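# Rehook slide rack handle and place rack in empty dish

## Task

The slide rack's wire handle has one end popped out of its socket, resting on the rack's end plate. Put that end back into its hole, then set the rack, still holding its slides, standing in the staining dish that is empty. At the end both staining dishes must be standing upright.

## Robot and tools

Robot: two six-joint arms, left_arm and right_arm, each ending in a two-finger parallel gripper. Bases in the scene frame: left_arm at (-0.040, +0.457, +0.031) m, right_arm at (-0.031, -0.423, +0.031) m, both facing almost straight along the frame. Scene frame: origin at table-top height halfway between the nominal bases, +x out over the table, +z up, left_arm on the +y side (arm names do not match image sides). A camera stand is fixed behind the arms.

Gripper geometry: fingers point along the gripper's +z axis and close along its x axis. end_effector_position is the point between the pads; fingertips extend 17.5 mm past it. A camera block juts about 10 cm toward the gripper's -y and rotates with it.

execute_actions(actions, cameras): actions is a list of actions; each action is up to 15 rows, one row per 1/30 s step, and a short action repeats its final row until 15 steps pass. Every row has 18 numbers in [-1, 1], always both arms: left dx, dy, dz, rx, ry, rz, gripper position, force_limit, speed, then the same nine for the right arm. The six pose numbers are an offset, along scene axes, from that arm's Hand target as it was when the action began (each row is measured from that same start, not from the previous row); 1.0 equals 0.6 m or 180 degrees, and rx, ry, rz form one rotation vector turning about the Hand target position. Repeating an offset in a new action moves further. Six zeros re-command the current Hand target. The gripper numbers are absolute settings: position +1 is fully open (50 mm), about -0.65 brings the pads together, -1 grips until stopped; force_limit -1/0/+1 gives roughly 20/102/185 N per pad; speed -1/0/+1 gives 20/85/150 mm/s. Both start at +1. To keep a gripper unchanged, resend its previous three numbers (0 is a real command). An empty actions list returns images and full status.

move(target, speed, blend, stop_force, zero, blocking, cameras): target is one 18-number row in the same layout, or a list of up to 15 such rows; every row is an offset from the Hand targets at the move's start. speed is path top speed in m/s, 0.002 to 3.6, default 0.25 (turns up to twice that in rad/s); one value or one per target. blend, in metres, rounds corners between listed targets; 0 stops at each. stop_force, 3 to 120 N, one value for both arms, ends an arm's path when its wrist sensor feels that much push against the motion; it is unreliable for light loose things and for rotating grippers, and should be omitted when backing off a contact. zero (only with stop_force, default true) re-zeroes moving arms before the move. blocking=false returns after 0.5 s while motion continues (not allowed with stop_force). A move lasts 0.5 to 10 s and does not avoid obstacles. Its result adds a move: line, e.g. done, off_target, moving, held or fault, plus limits=paced (pose clipped) or limits=held (steps withheld).

wait(seconds 0 to 10) lets time pass holding commands. stop() brakes a running move. zoom_image(camera, region [x0, y0, x1, y1] pixels, at most 504 by 504) enlarges part of the latest image. zero_wrist_force(arm) tares that arm's sensor. read_manual(section) gives licence text only. finished_scene(scene) ends the scene irreversibly; call it only when the rack stands in the dish and stays there.

Cameras: cam_head_left, cam_head_right, cam_high, cam_low, cam_left_wrist, cam_right_wrist, all 896x504.

Results: end_effector_position (m), end_effector_quat_wxyz and velocities in the scene frame; Hand target is the last commanded pose after clipping, from which the next offsets count; the gripper may rest short of it, so send the gap as an extra offset. Tool commands lists current gripper settings. object_status: 0 moving, 1 blocked while opening, 2 blocked while closing (a real grip), 3 reached the requested opening or pads met (likely nothing held). Opening in mm is about (250 - position_measured) x 0.202. Joint velocities showing within noise means the arm is still. Wrist force and torque are in the gripper's own axes, with an extra line for the peak since the last report. Joint torques include the arm's own weight. Printed poses may be off by a few cm.

Control limits: commanded orientation is clipped to within 32 degrees of the current one each step; motion lags commands by roughly 0.09 to 0.22 s and fast moves overshoot. A clearance check blocks commands that bring the arms too close (fingers excepted). Avoid paths near an arm's own base, which can flip its shoulder.

Faults and cautions: contact torque over the joint limits (138 N m big joints, 25.7 N m wrist joints) or about 150 N outside force freezes that arm for 10 s; a stiff arm pushed slightly past a firm contact can trigger this. Motors warn at 70 °C (MOTOR HOT) and brake at 85 °C; avoid long stretched-out holds or pushing into unreachable poses. Do not drop or knock anything off the table, release parts while moving, slam into the table, dishes or stand, tip the dishes, let the arms press on each other, or close a gripper on the other arm's fingers.

Each tool is called after "Request:" by a JSON object that holds its "fn" and its "kwargs".

## Session

Request:
{"fn": "execute_actions", "kwargs": {"actions": []}}

Scene clock: 0.00 s.
left_arm: end_effector_position=(+0.7038, -0.0538, +0.1124) position_measured=3 object_status=3 end_effector_quat_wxyz=(-0.007, +0.057, +0.996, -0.071) | right_arm: end_effector_position=(+0.8591, -0.4743, +0.3111) position_measured=3 object_status=3 end_effector_quat_wxyz=(+0.059, -0.596, +0.794, -0.107)
Joint positions: left_arm=[-0.661 -0.435 0.463 -1.675 -1.693 -2.175] | right_arm=[3.281 -2.521 -0.36 -1.622 1.444 -2.742]
Joint velocities: within noise
Joint torques (N m): no reading
Wrist force (N): no reading
Wrist torque (N m): no reading
Wrist force, peak (N): no reading
Hand target: left_arm +0.7038, -0.0538, +0.1124; -0.007, +0.057, +0.996, -0.071 | right_arm +0.8591, -0.4743, +0.3111; +0.059, -0.596, +0.794, -0.107
Tool commands: left_gripper/position=+1.0 left_gripper/force_limit=+1.0 left_gripper/speed=+1.0 right_gripper/position=+1.0 right_gripper/force_limit=+1.0 right_gripper/speed=+1.0

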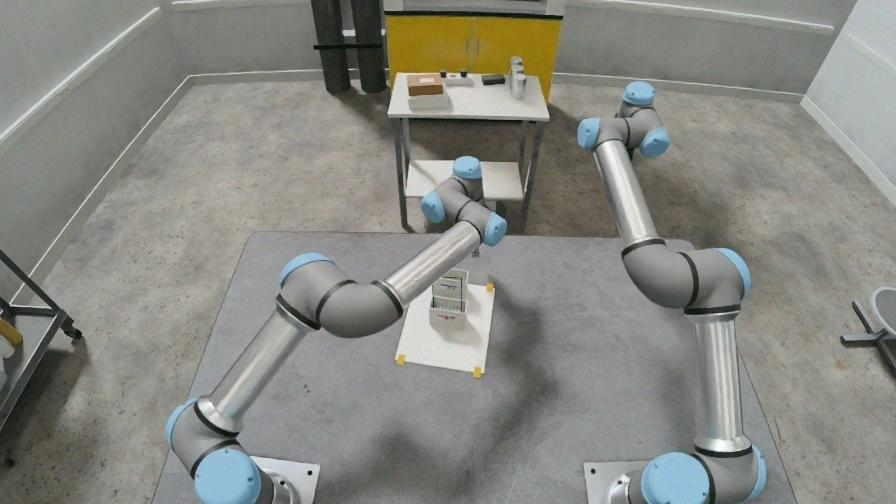

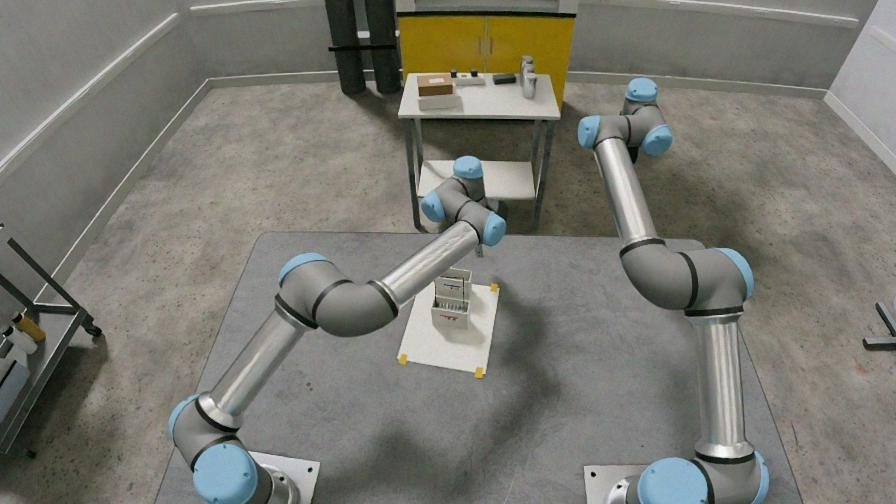

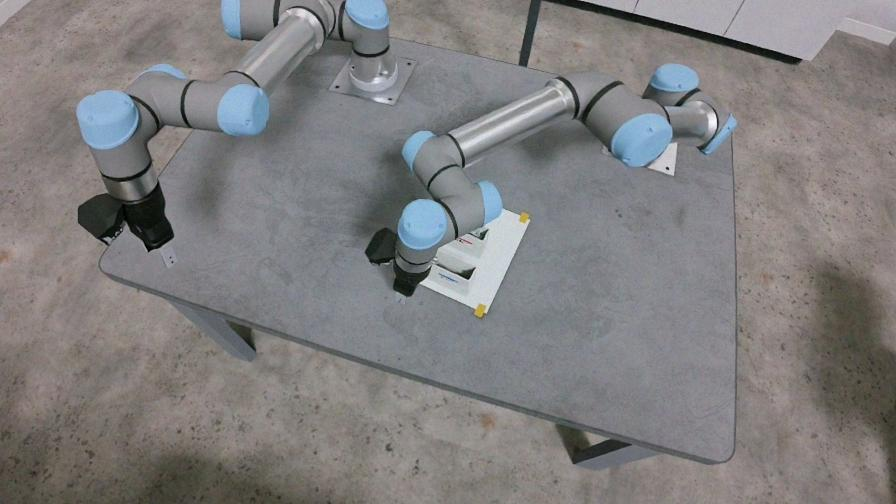

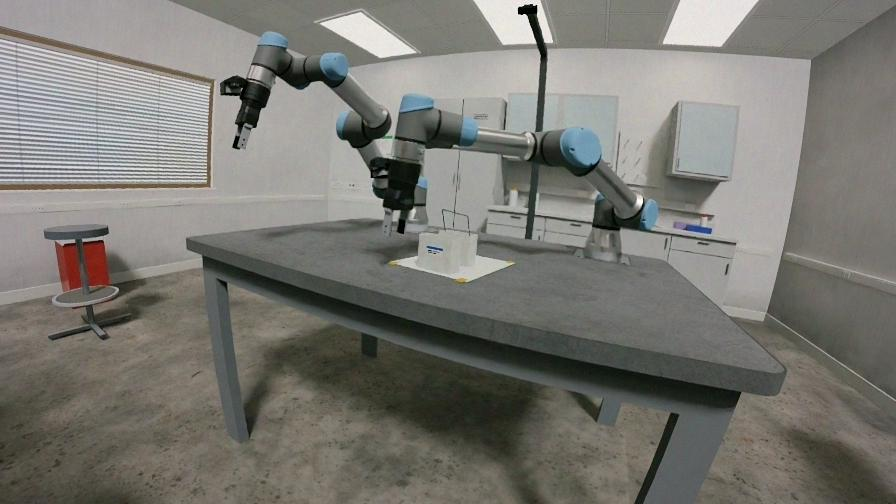

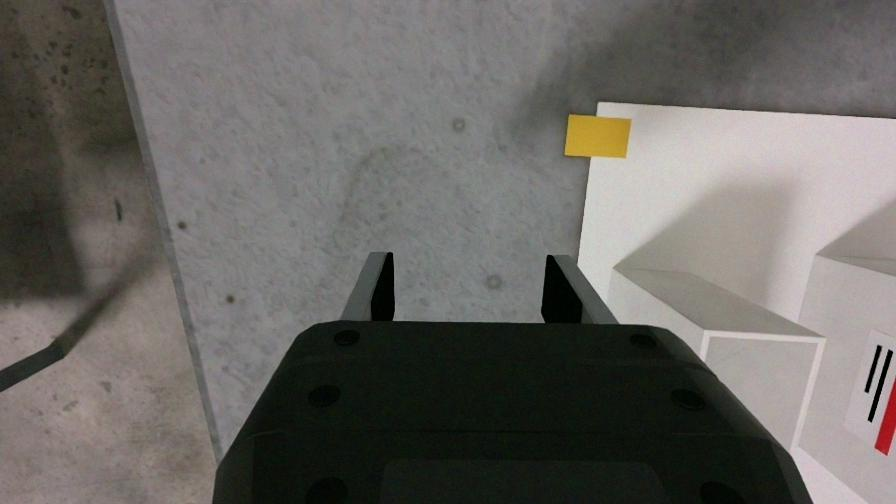

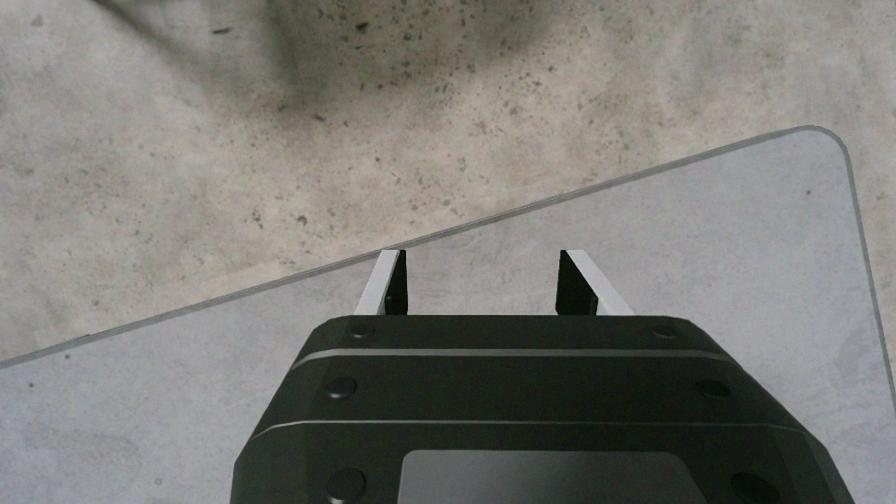

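Request:
{"fn": "zoom_image", "kwargs": {"camera": "cam_head_left", "region": [390, 240, 510, 380]}}

Request:
{"fn": "zoom_image", "kwargs": {"camera": "cam_low", "region": [380, 190, 530, 290]}}

Request:
{"fn": "zoom_image", "kwargs": {"camera": "cam_high", "region": [380, 190, 540, 330]}}

Scaled by 3.600 from the camera's 896x504 image, which has a finer 1280x720 frame.

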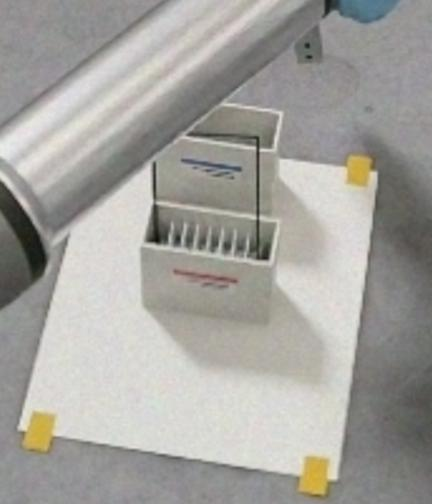

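Scaled by 3.360 from the camera's 896x504 image, which has a finer 1280x720 frame.

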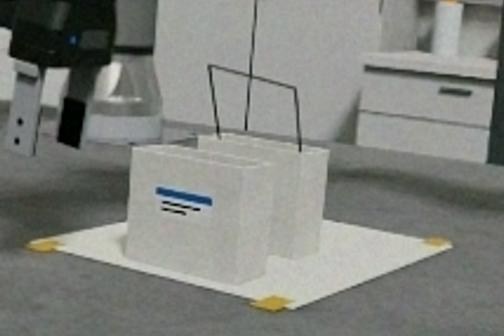

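Scaled by 3.150 from the camera's 896x504 image, which has a finer 1280x720 frame.

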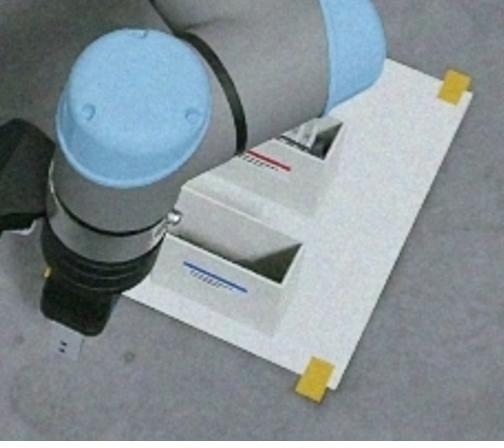

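Request:
{"fn": "move", "kwargs": {"target": [[0,0,0.4,0,0,0,1,1,1,0,0,0,0,0,0,1,1,1],[-0.25,0.1,0.4,0,0,0,1,1,1,0,0,0,0,0,0,1,1,1]], "speed": 0.5, "blend": 0.05, "cameras": ["cam_left_wrist","cam_low","cam_head_right","cam_high"]}}

Request:
{"fn": "zoom_image", "kwargs": {"camera": "cam_low", "region": [380, 190, 530, 290]}}

Request:
{"fn": "zoom_image", "kwargs": {"camera": "cam_left_wrist", "region": [250, 50, 700, 330]}}

Scene clock: 8.53 s.
left_arm: end_effector_position=(+0.5537, +0.0061, +0.3524) position_measured=3 object_status=3 end_effector_quat_wxyz=(-0.007, +0.057, +0.996, -0.071) | right_arm: end_effector_position=(+0.8591, -0.4743, +0.3111) position_measured=3 object_status=3 end_effector_quat_wxyz=(+0.059, -0.596, +0.794, -0.107)
Joint positions: left_arm=[-0.735 -1.005 0.881 -1.532 -1.687 -2.249] | right_arm=[3.281 -2.521 -0.36 -1.622 1.444 -2.742]
Joint torques (N m): left_arm=[10.29 -57.62 -15.53 -5.3 -3.58 1.96] | right_arm=[0.04 59.5 28.32 3.46 -0.38 -0.41]
Wrist force (N): left_arm=[0.4 -0.1 0.1] | right_arm=[-0.1 -0.2 0.2]
Wrist torque (N m): left_arm=[-0.01 -0.08 -0.07] | right_arm=[-0.03 0.01 -0.01]
Wrist force, peak (N): left_arm=[-0.3 0.3 4.1] | right_arm=[0.1 0.2 0.5]
Hand target: left_arm +0.5538, +0.0062, +0.3524; -0.007, +0.057, +0.996, -0.071 | right_arm +0.8591, -0.4743, +0.3111; +0.059, -0.596, +0.794, -0.107
Off the commanded pose: left_arm 0.000 m, 0 deg | right_arm 0.000 m, 0 deg.
elbow stopped short (left arm): the move would have taken joint 3 (elbow) straighter than the controller allows.
move: done
Images, in order (width x height): cam_head_right 896x504, cam_high 896x504, cam_low 896x504, cam_left_wrist 896x504.

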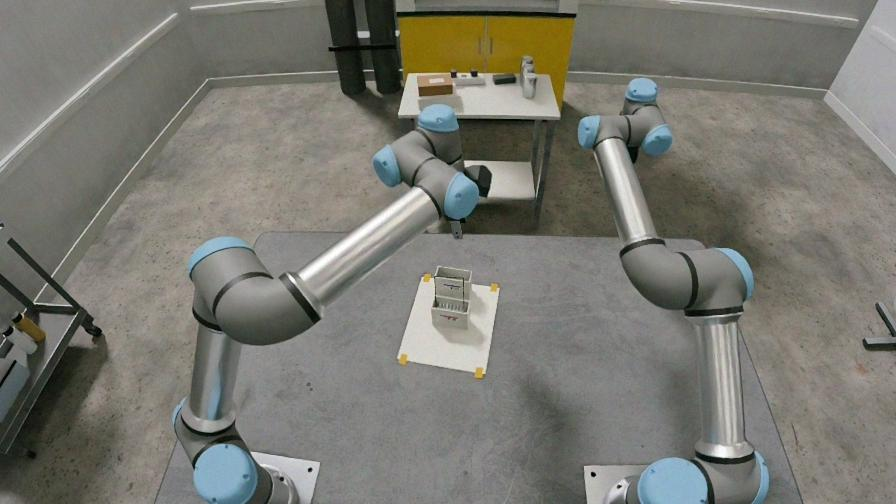

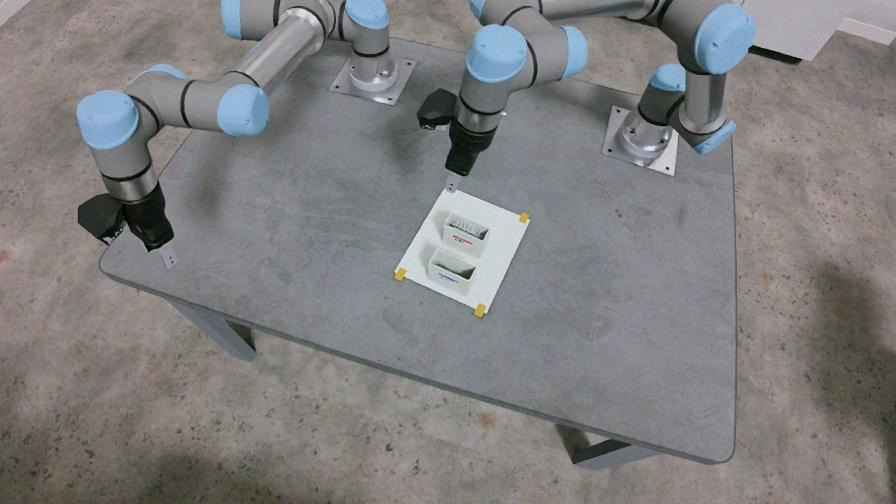

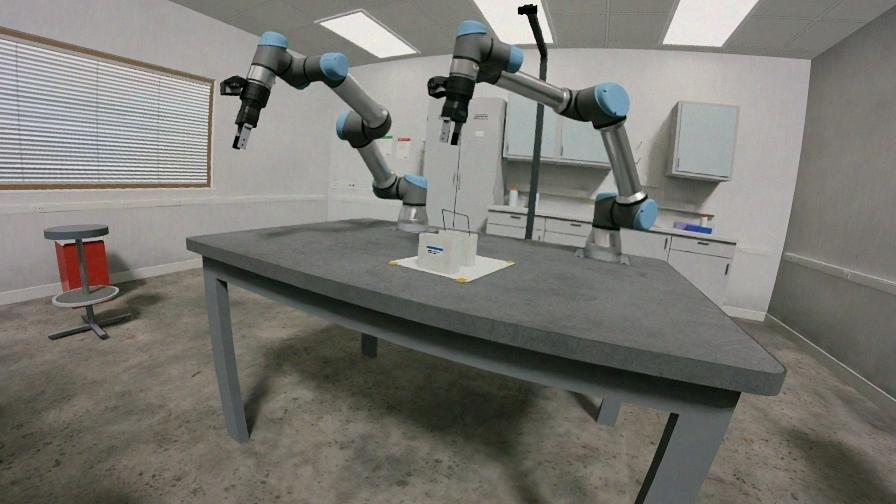

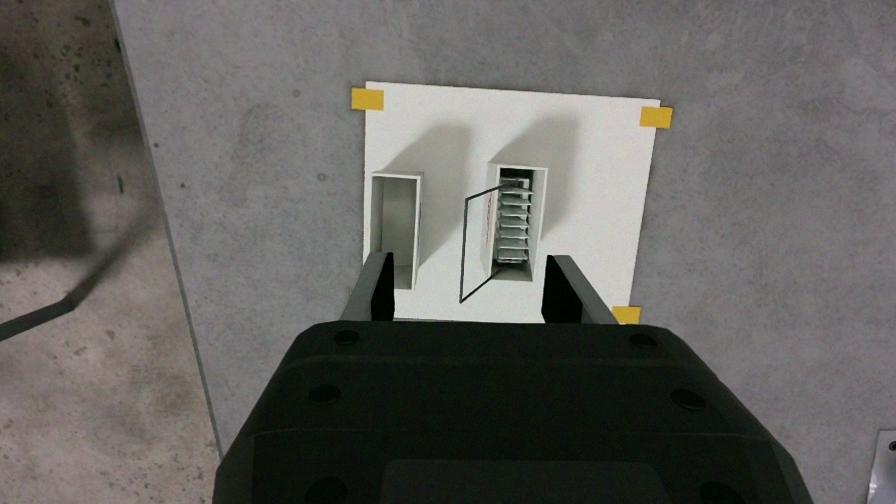

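Scaled by 3.360 from the camera's 896x504 image, which has a finer 1280x720 frame.

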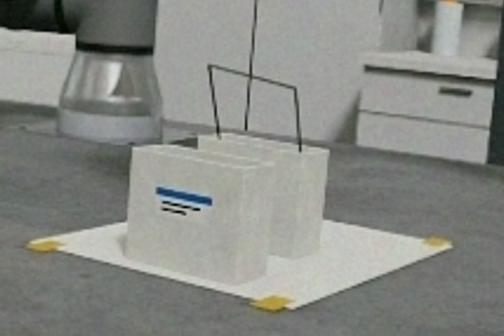

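Scaled by 1.120 from the camera's 896x504 image, which has a finer 1280x720 frame.

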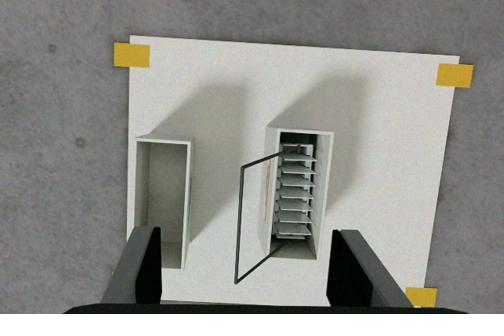

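Request:
{"fn": "zoom_image", "kwargs": {"camera": "cam_left_wrist", "region": [440, 150, 580, 310]}}

Request:
{"fn": "zoom_image", "kwargs": {"camera": "cam_high", "region": [390, 180, 540, 320]}}

Request:
{"fn": "zoom_image", "kwargs": {"camera": "cam_head_right", "region": [390, 240, 510, 380]}}

Scaled by 3.150 from the camera's 896x504 image, which has a finer 1280x720 frame.

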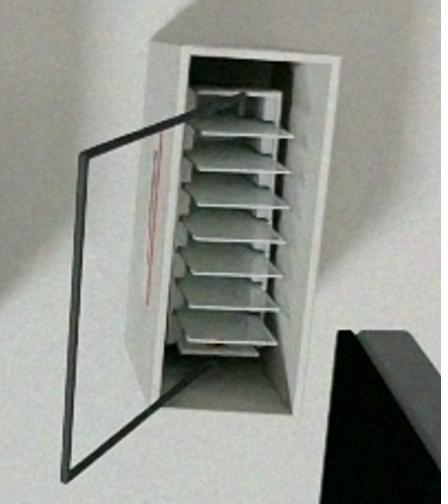

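Scaled by 3.360 from the camera's 896x504 image, which has a finer 1280x720 frame.

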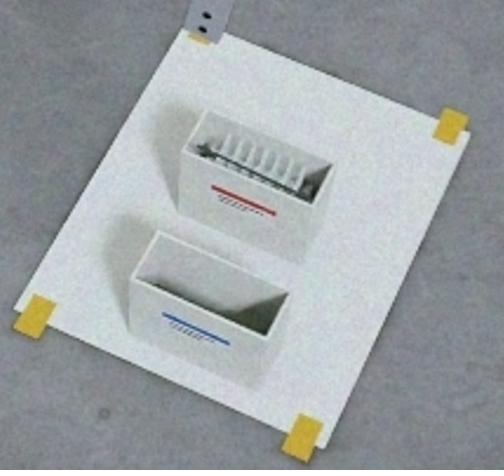

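Scaled by 3.600 from the camera's 896x504 image, which has a finer 1280x720 frame.

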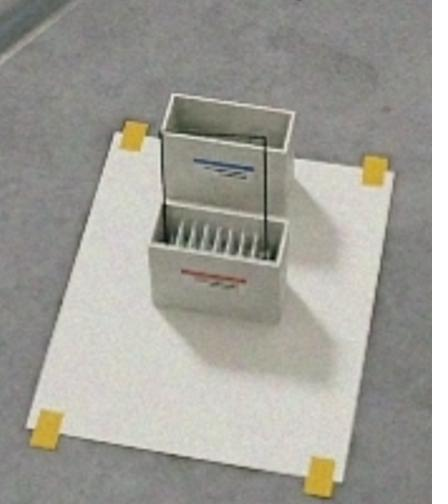

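Request:
{"fn": "move", "kwargs": {"target": [-0.2,0.022,-0.289,-0.0655,0,-0.028,1,1,1,0,0,0,0,0,0,1,1,1], "speed": 0.4, "cameras": ["cam_left_wrist"]}}

Request:
{"fn": "zoom_image", "kwargs": {"camera": "cam_left_wrist", "region": [180, 150, 480, 400]}}

Scene clock: 20.30 s.
left_arm: end_effector_position=(+0.4337, +0.0194, +0.1791) position_measured=3 object_status=3 end_effector_quat_wxyz=(-0.004, +0.101, +0.980, -0.173) end_effector_velocity=(+0.000, +0.000, -0.001) end_effector_angular_velocity=(-0.002, -0.001, -0.001) | right_arm: end_effector_position=(+0.8591, -0.4743, +0.3111) position_measured=3 object_status=3 end_effector_quat_wxyz=(+0.059, -0.596, +0.794, -0.107)
Joint positions: left_arm=[-0.796 -1.223 1.738 -2.321 -1.829 -2.245] | right_arm=[3.281 -2.521 -0.36 -1.622 1.444 -2.742]
Joint velocities: left_arm=[0 0 0.004 -0.006 -0.001 0.001] | right_arm=[within noise]
Joint torques (N m): left_arm=[11.32 -29.97 -12.64 -5.89 0.62 2.71] | right_arm=[-0.94 59.2 27.29 3.5 -0.76 0.04]
Wrist force (N): left_arm=[0.9 -0.3 -0.1] | right_arm=[0.0 -0.1 0.1]
Wrist torque (N m): left_arm=[0.02 -0.17 -0.02] | right_arm=[-0.01 0.01 -0.01]
Wrist force, peak (N): left_arm=[3.1 1.0 3.3] | right_arm=[-0.3 -0.3 0.5]
Hand target: left_arm +0.4338, +0.0194, +0.1790; -0.004, +0.101, +0.980, -0.173 | right_arm +0.8591, -0.4743, +0.3111; +0.059, -0.596, +0.794, -0.107
Off the commanded pose: left_arm 0.000 m, 0 deg | right_arm 0.000 m, 0 deg.
move: done
Images, in order (width x height): cam_left_wrist 896x504.

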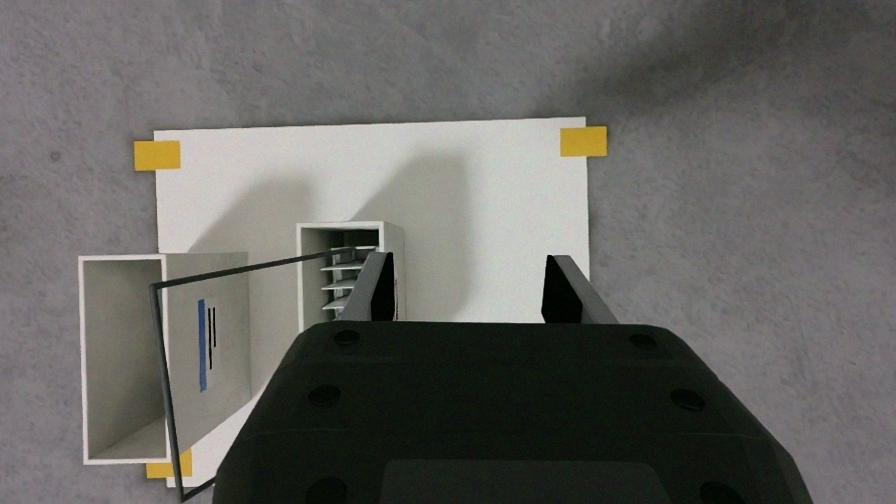

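Scaled by 1.680 from the camera's 896x504 image, which has a finer 1280x720 frame.

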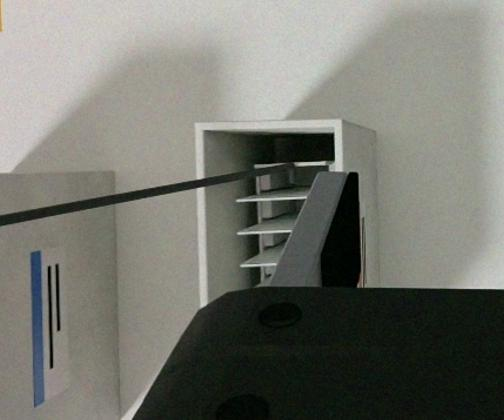

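Request:
{"fn": "move", "kwargs": {"target": [0.1,-0.06,0,0,0,0,1,1,1,0,0,0,0,0,0,1,1,1], "speed": 0.4, "cameras": ["cam_left_wrist"]}}

Request:
{"fn": "zoom_image", "kwargs": {"camera": "cam_left_wrist", "region": [380, 200, 530, 370]}}

Request:
{"fn": "move", "kwargs": {"target": [0,0.13,0.02,0,0,0,1,1,1,0,0,0,0,0,0,1,1,1], "speed": 0.4, "cameras": ["cam_left_wrist"]}}

Request:
{"fn": "zoom_image", "kwargs": {"camera": "cam_left_wrist", "region": [380, 100, 530, 270]}}

Scene clock: 24.53 s.
left_arm: end_effector_position=(+0.4938, -0.0165, +0.1790) position_measured=3 object_status=3 end_effector_quat_wxyz=(-0.004, +0.101, +0.980, -0.173) | right_arm: end_effector_position=(+0.8591, -0.4743, +0.3111) position_measured=3 object_status=3 end_effector_quat_wxyz=(+0.059, -0.596, +0.794, -0.107)
Joint positions: left_arm=[-0.763 -1.075 1.514 -2.236 -1.837 -2.212] | right_arm=[3.281 -2.521 -0.36 -1.622 1.444 -2.742]
Joint torques (N m): left_arm=[-12.99 -39.39 -31.52 -5.01 -0.76 -2.5] | right_arm=[-0.05 59.02 27.02 3.28 -0.59 -0.13]
Wrist force (N): left_arm=[0.5 -0.4 0.0] | right_arm=[0.1 -0.1 0.0]
Wrist torque (N m): left_arm=[0.01 -0.13 -0.10] | right_arm=[-0.02 -0.01 -0.01]
Wrist force, peak (N): left_arm=[2.3 0.3 -0.5] | right_arm=[-0.2 -0.1 0.5]
Hand target: left_arm +0.4938, -0.0166, +0.1790; -0.004, +0.101, +0.980, -0.173 | right_arm +0.8591, -0.4743, +0.3111; +0.059, -0.596, +0.794, -0.107
Off the commanded pose: left_arm 0.000 m, 0 deg | right_arm 0.000 m, 0 deg.
move: done
Images, in order (width x height): cam_left_wrist 896x504.

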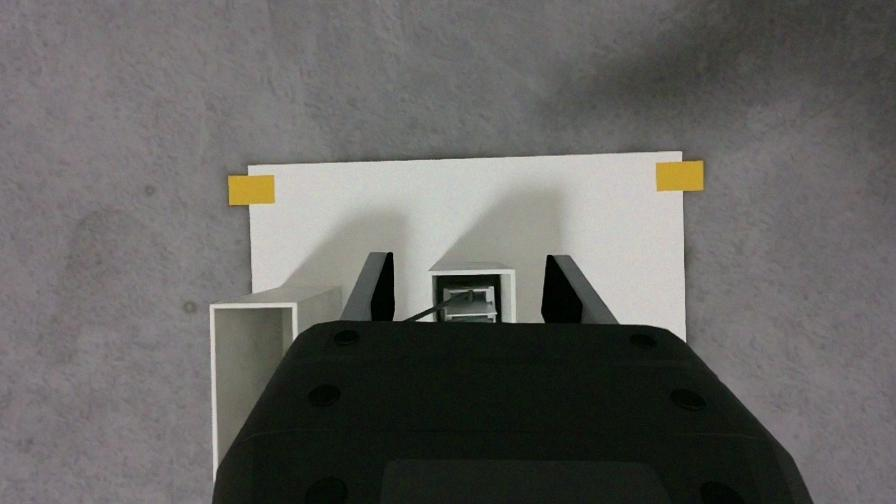

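Scaled by 2.965 from the camera's 896x504 image, which has a finer 1280x720 frame.

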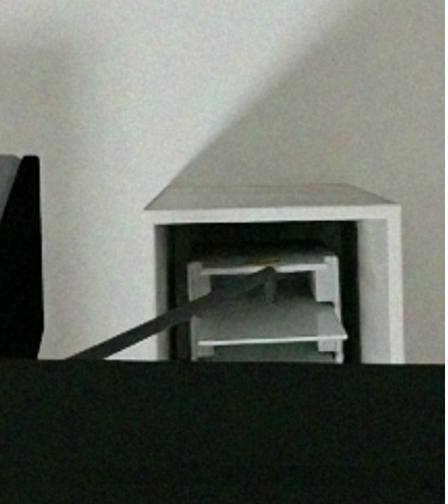

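Scene clock: 25.30 s.
left_arm: end_effector_position=(+0.4937, +0.0614, +0.1910) position_measured=3 object_status=3 end_effector_quat_wxyz=(-0.004, +0.101, +0.980, -0.173) | right_arm: end_effector_position=(+0.8591, -0.4743, +0.3111) position_measured=3 object_status=3 end_effector_quat_wxyz=(+0.059, -0.596, +0.794, -0.107)
Joint positions: left_arm=[-0.675 -1.181 1.634 -2.226 -1.856 -2.122] | right_arm=[3.281 -2.521 -0.36 -1.622 1.444 -2.742]
Joint torques (N m): left_arm=[-11.25 -35.95 -31.73 -5.93 1.48 -2.54] | right_arm=[-0.77 59.79 28.2 3.38 -0.63 -0.02]
Wrist force (N): left_arm=[0.5 -0.5 -0.3] | right_arm=[0.0 -0.2 0.3]
Wrist torque (N m): left_arm=[-0.02 -0.15 -0.04] | right_arm=[-0.04 0.00 0.00]
Wrist force, peak (N): left_arm=[0.5 -3.2 1.0] | right_arm=[0.0 -0.2 0.3]
Hand target: left_arm +0.4938, +0.0614, +0.1910; -0.004, +0.101, +0.980, -0.173 | right_arm +0.8591, -0.4743, +0.3111; +0.059, -0.596, +0.794, -0.107
Off the commanded pose: left_arm 0.000 m, 0 deg | right_arm 0.000 m, 0 deg.
move: done
Images, in order (width x height): cam_left_wrist 896x504.

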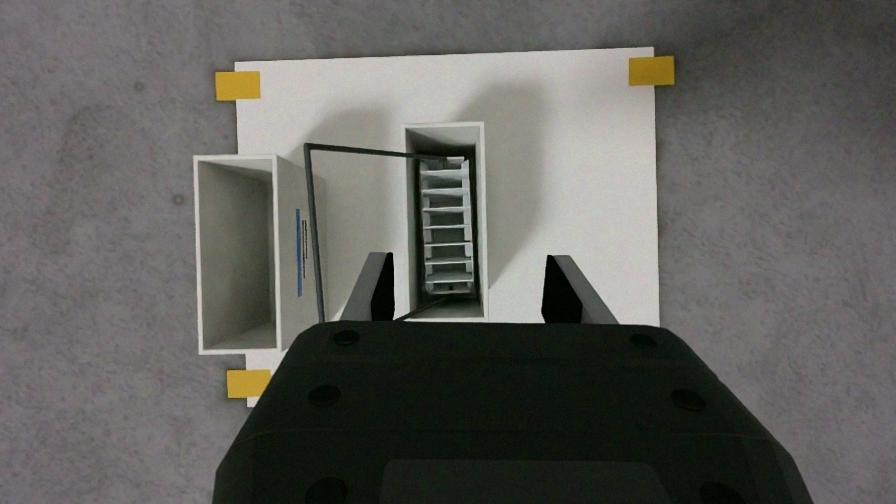

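Scaled by 2.965 from the camera's 896x504 image, which has a finer 1280x720 frame.

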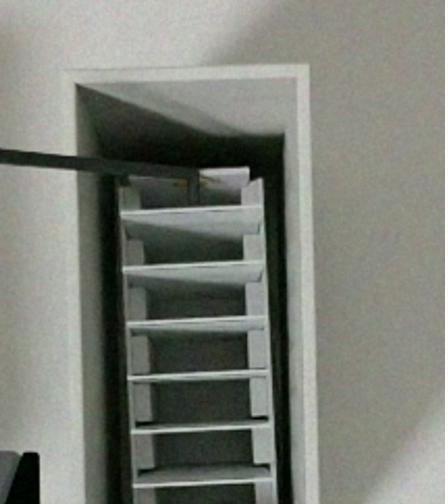

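Request:
{"fn": "move", "kwargs": {"target": [0.12,-0.09,0.08,-0.058,0.104,-0.494,-0.2,1,-0.5,-0.582,0.40,-0.1,0.205,-0.255,0.551,1,1,1], "speed": 0.5, "cameras": ["cam_left_wrist","cam_right_wrist","cam_high","cam_low"]}}

Scene clock: 35.33 s.
left_arm: end_effector_position=(+0.5645, +0.0081, +0.2385) position_measured=182 object_status=3 end_effector_quat_wxyz=(-0.163, +0.735, +0.628, -0.198) | right_arm: end_effector_position=(+0.5100, -0.2343, +0.2512) position_measured=3 object_status=3 end_effector_quat_wxyz=(-0.537, +0.843, +0.000, +0.000)
Joint positions: left_arm=[-0.65 -0.405 0.035 -0.796 -1.904 -0.476] | right_arm=[3.315 -1.915 -1.971 -0.49 2.677 -4.339]
Joint torques (N m): left_arm=[-0.2 -55.76 -17.82 0.53 -4 -1.28] | right_arm=[-13.82 33.04 18.86 3.16 1.78 -1.8]
Wrist force (N): left_arm=[0.1 -1.0 -0.1] | right_arm=[2.5 0.1 -0.2]
Wrist torque (N m): left_arm=[-0.06 -0.03 -0.07] | right_arm=[-0.06 -0.39 -0.02]
Wrist force, peak (N): left_arm=[0.2 -1.5 -1.0] | right_arm=[2.7 0.4 -0.8]
Hand target: left_arm +0.5658, +0.0074, +0.2390; -0.259, +0.728, +0.599, -0.213 | right_arm +0.5099, -0.2343, +0.2511; -0.537, +0.843, +0.000, +0.000
Off the commanded pose: left_arm 0.001 m, 12 deg | right_arm 0.000 m, 0 deg.
elbow stopped short (left arm): the move would have taken joint 3 (elbow) straighter than the controller allows.
elbow read too straight (left arm): the controller reads joint 3 (elbow) straighter than it allows; while it does, the hand can move without a command.
move: off_target (left_arm)
Images, in order (width x height): cam_high 896x504, cam_low 896x504, cam_left_wrist 896x504, cam_right_wrist 896x504.

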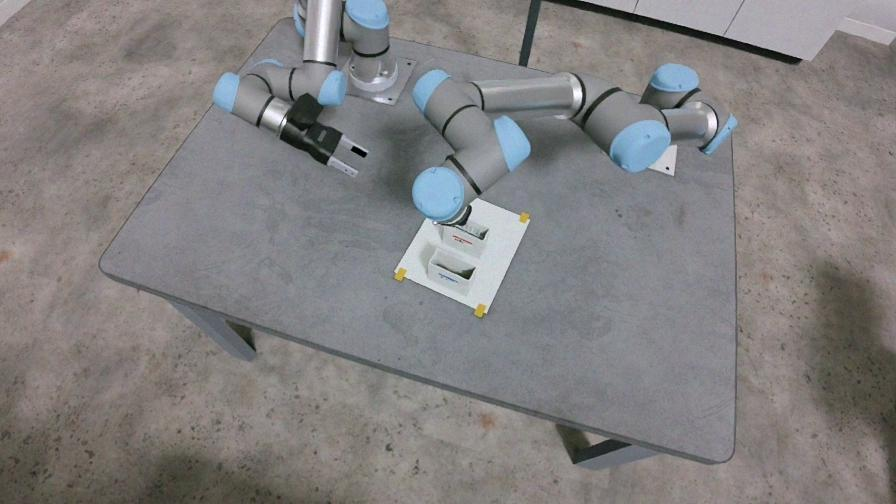

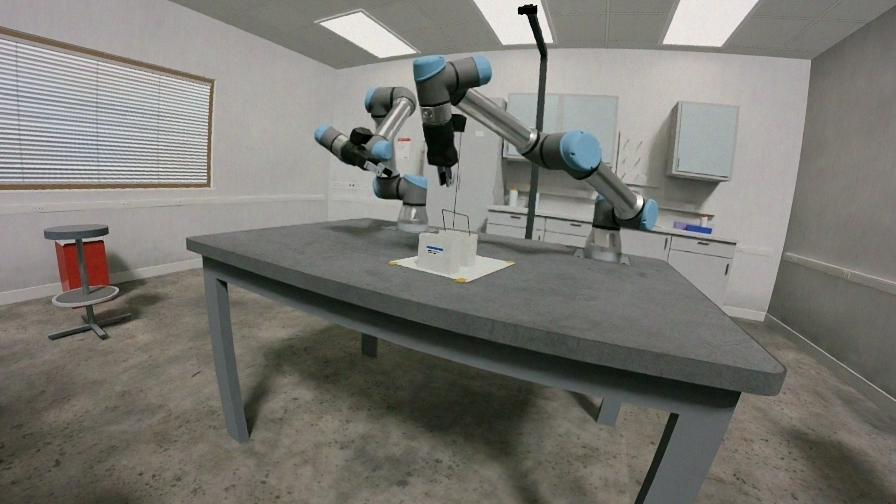

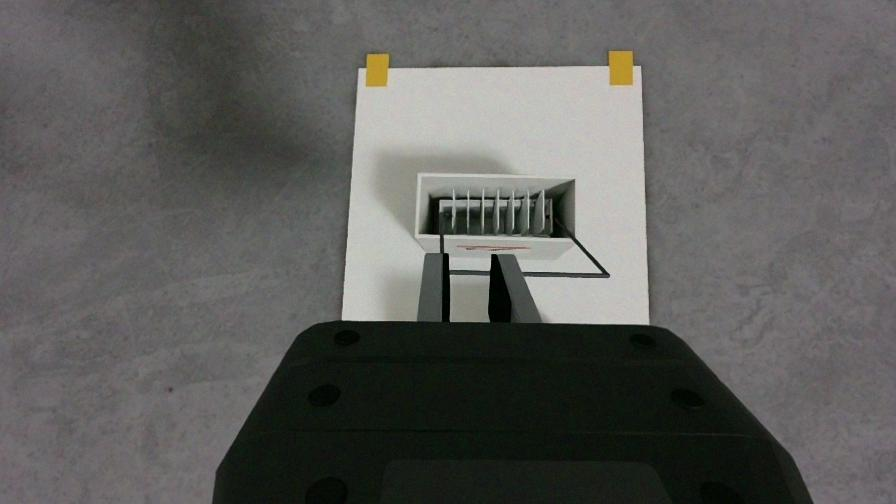

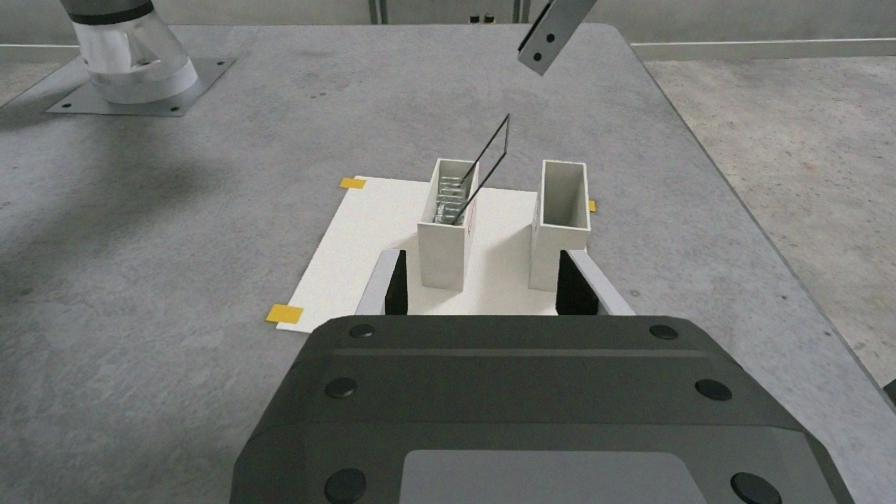

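Request:
{"fn": "move", "kwargs": {"target": [-0.055,-0.028,-0.06,-0.0406,-0.2096,0,-0.2,1,-0.5,0,0.13,-0.09,0,0,0,1,1,1], "speed": 0.4, "cameras": ["cam_left_wrist","cam_right_wrist"]}}

Request:
{"fn": "zoom_image", "kwargs": {"camera": "cam_right_wrist", "region": [350, 50, 600, 300]}}

Scene clock: 39.83 s.
left_arm: end_effector_position=(+0.5327, -0.0094, +0.2030) position_measured=182 object_status=3 end_effector_quat_wxyz=(-0.005, +0.772, +0.635, -0.003) end_effector_velocity=(+0.000, +0.000, -0.001) end_effector_angular_velocity=(+0.000, -0.001, +0.000) | right_arm: end_effector_position=(+0.5099, -0.1563, +0.1972) position_measured=3 object_status=3 end_effector_quat_wxyz=(-0.537, +0.843, +0.000, +0.000)
Joint positions: left_arm=[-0.809 -0.955 1.153 -1.758 -1.577 -0.668] | right_arm=[3.459 -2.075 -1.991 -0.069 2.613 -4.066]
Joint velocities: left_arm=[0 0 0.004 -0.005 0.001 0] | right_arm=[within noise]
Joint torques (N m): left_arm=[4.2 -56.1 -13.65 -5.57 1.57 1.8] | right_arm=[-10.82 37.87 18.94 4.42 4.91 0.38]
Wrist force (N): left_arm=[-0.1 0.5 -0.1] | right_arm=[2.3 0.1 -0.3]
Wrist torque (N m): left_arm=[0.04 -0.01 -0.05] | right_arm=[-0.04 -0.36 0.15]
Wrist force, peak (N): left_arm=[1.6 -0.5 -1.2] | right_arm=[2.8 0.0 -1.9]
Hand target: left_arm +0.5328, -0.0094, +0.2030; -0.005, +0.772, +0.636, -0.003 | right_arm +0.5099, -0.1563, +0.1971; -0.537, +0.843, +0.000, +0.000
Off the commanded pose: left_arm 0.000 m, 0 deg | right_arm 0.000 m, 0 deg.
move: done
Images, in order (width x height): cam_left_wrist 896x504, cam_right_wrist 896x504.

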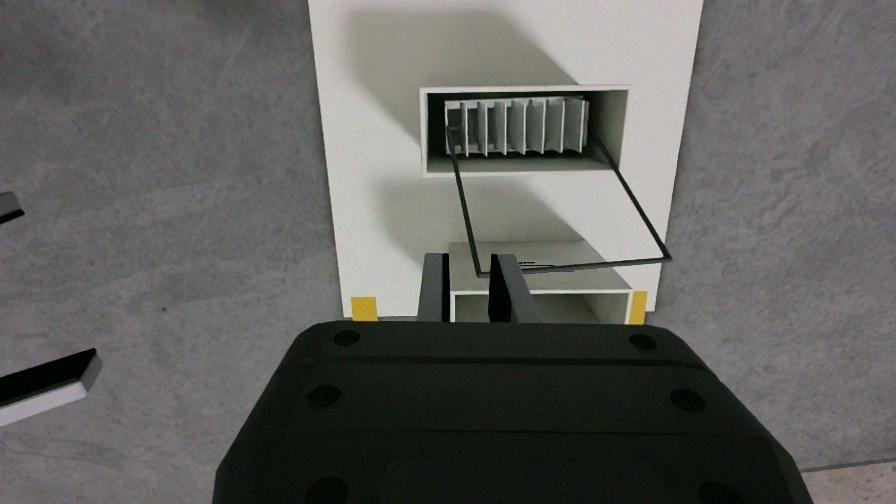

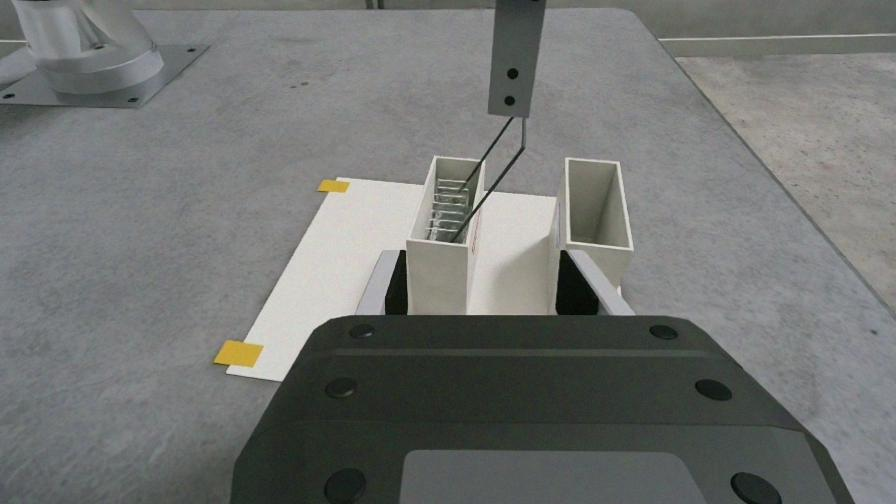

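Scaled by 2.016 from the camera's 896x504 image, which has a finer 1280x720 frame.

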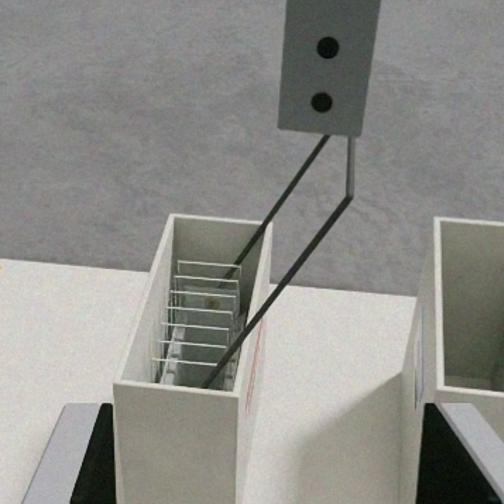

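Request:
{"fn": "move", "kwargs": {"target": [-0.0133,0.0057,-0.1183,0,0,0,-0.2,1,-0.5,0,0,0,0,0,0,1,1,1], "speed": 0.12, "stop_force": 6, "cameras": ["cam_left_wrist","cam_right_wrist"]}}

Request:
{"fn": "zoom_image", "kwargs": {"camera": "cam_right_wrist", "region": [350, 50, 600, 300]}}

Request:
{"fn": "zoom_image", "kwargs": {"camera": "cam_left_wrist", "region": [380, 50, 700, 330]}}

Scene clock: 47.33 s.
left_arm: end_effector_position=(+0.5248, -0.0060, +0.1321) position_measured=182 object_status=3 end_effector_quat_wxyz=(-0.005, +0.772, +0.635, -0.003) | right_arm: end_effector_position=(+0.5099, -0.1563, +0.1971) position_measured=3 object_status=3 end_effector_quat_wxyz=(-0.537, +0.843, +0.000, +0.000)
Joint positions: left_arm=[-0.814 -0.926 1.293 -1.927 -1.577 -0.674] | right_arm=[3.459 -2.075 -1.992 -0.069 2.613 -4.066]
Joint torques (N m): left_arm=[10.77 -59.06 -16.91 -5.18 -2.91 2.36] | right_arm=[-12.2 30.01 9.44 3.32 4.42 -0.38]
Wrist force (N): left_arm=[0.3 0.5 -0.3] | right_arm=[2.5 0.1 -0.8]
Wrist torque (N m): left_arm=[0.04 -0.08 0.06] | right_arm=[-0.04 -0.40 0.15]
Wrist force, peak (N): left_arm=[0.0 0.9 -2.2] | right_arm=[2.9 0.6 -0.9]
Hand target: left_arm +0.5248, -0.0059, +0.1321; -0.005, +0.772, +0.636, -0.003 | right_arm +0.5099, -0.1563, +0.1971; -0.537, +0.843, +0.000, +0.000
Off the commanded pose: left_arm 0.000 m, 0 deg | right_arm 0.000 m, 0 deg.
move: done
Images, in order (width x height): cam_left_wrist 896x504, cam_right_wrist 896x504.

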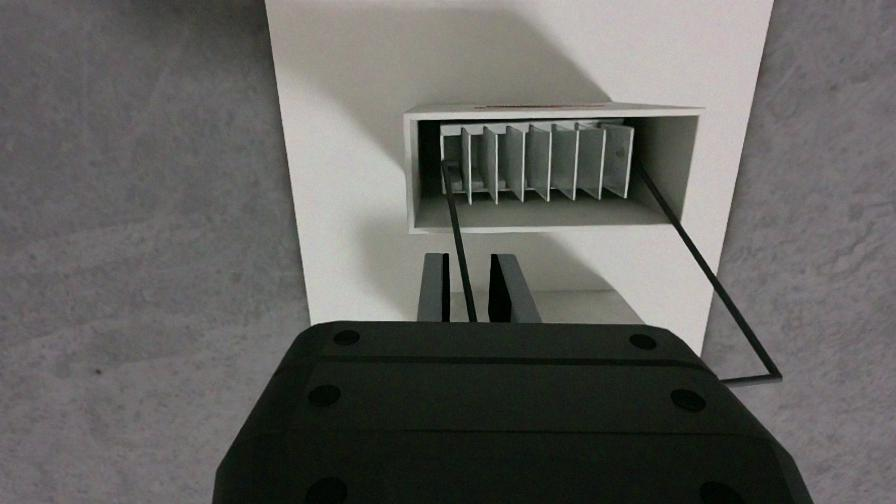

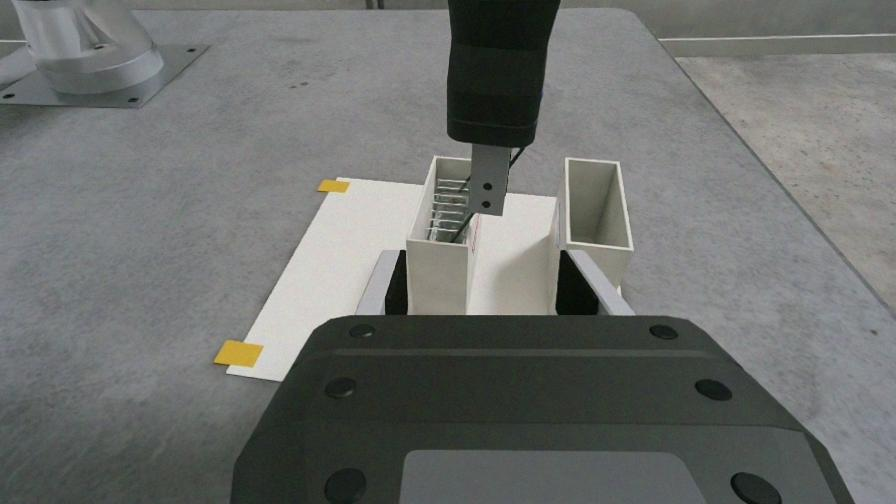

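Scaled by 2.016 from the camera's 896x504 image, which has a finer 1280x720 frame.

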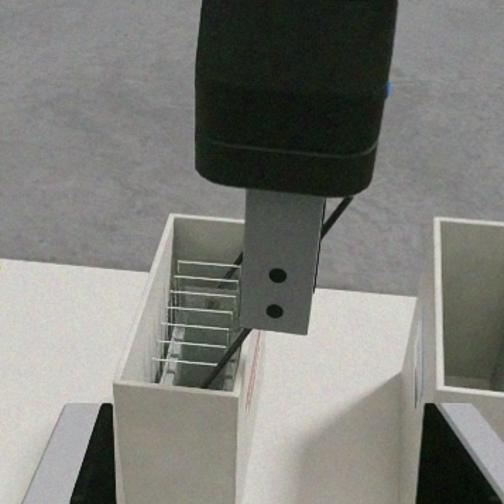

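Scaled by 1.575 from the camera's 896x504 image, which has a finer 1280x720 frame.

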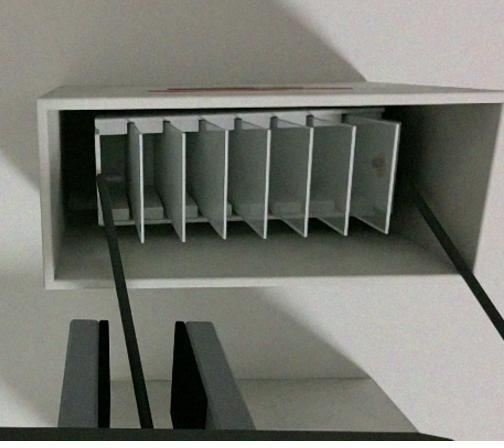

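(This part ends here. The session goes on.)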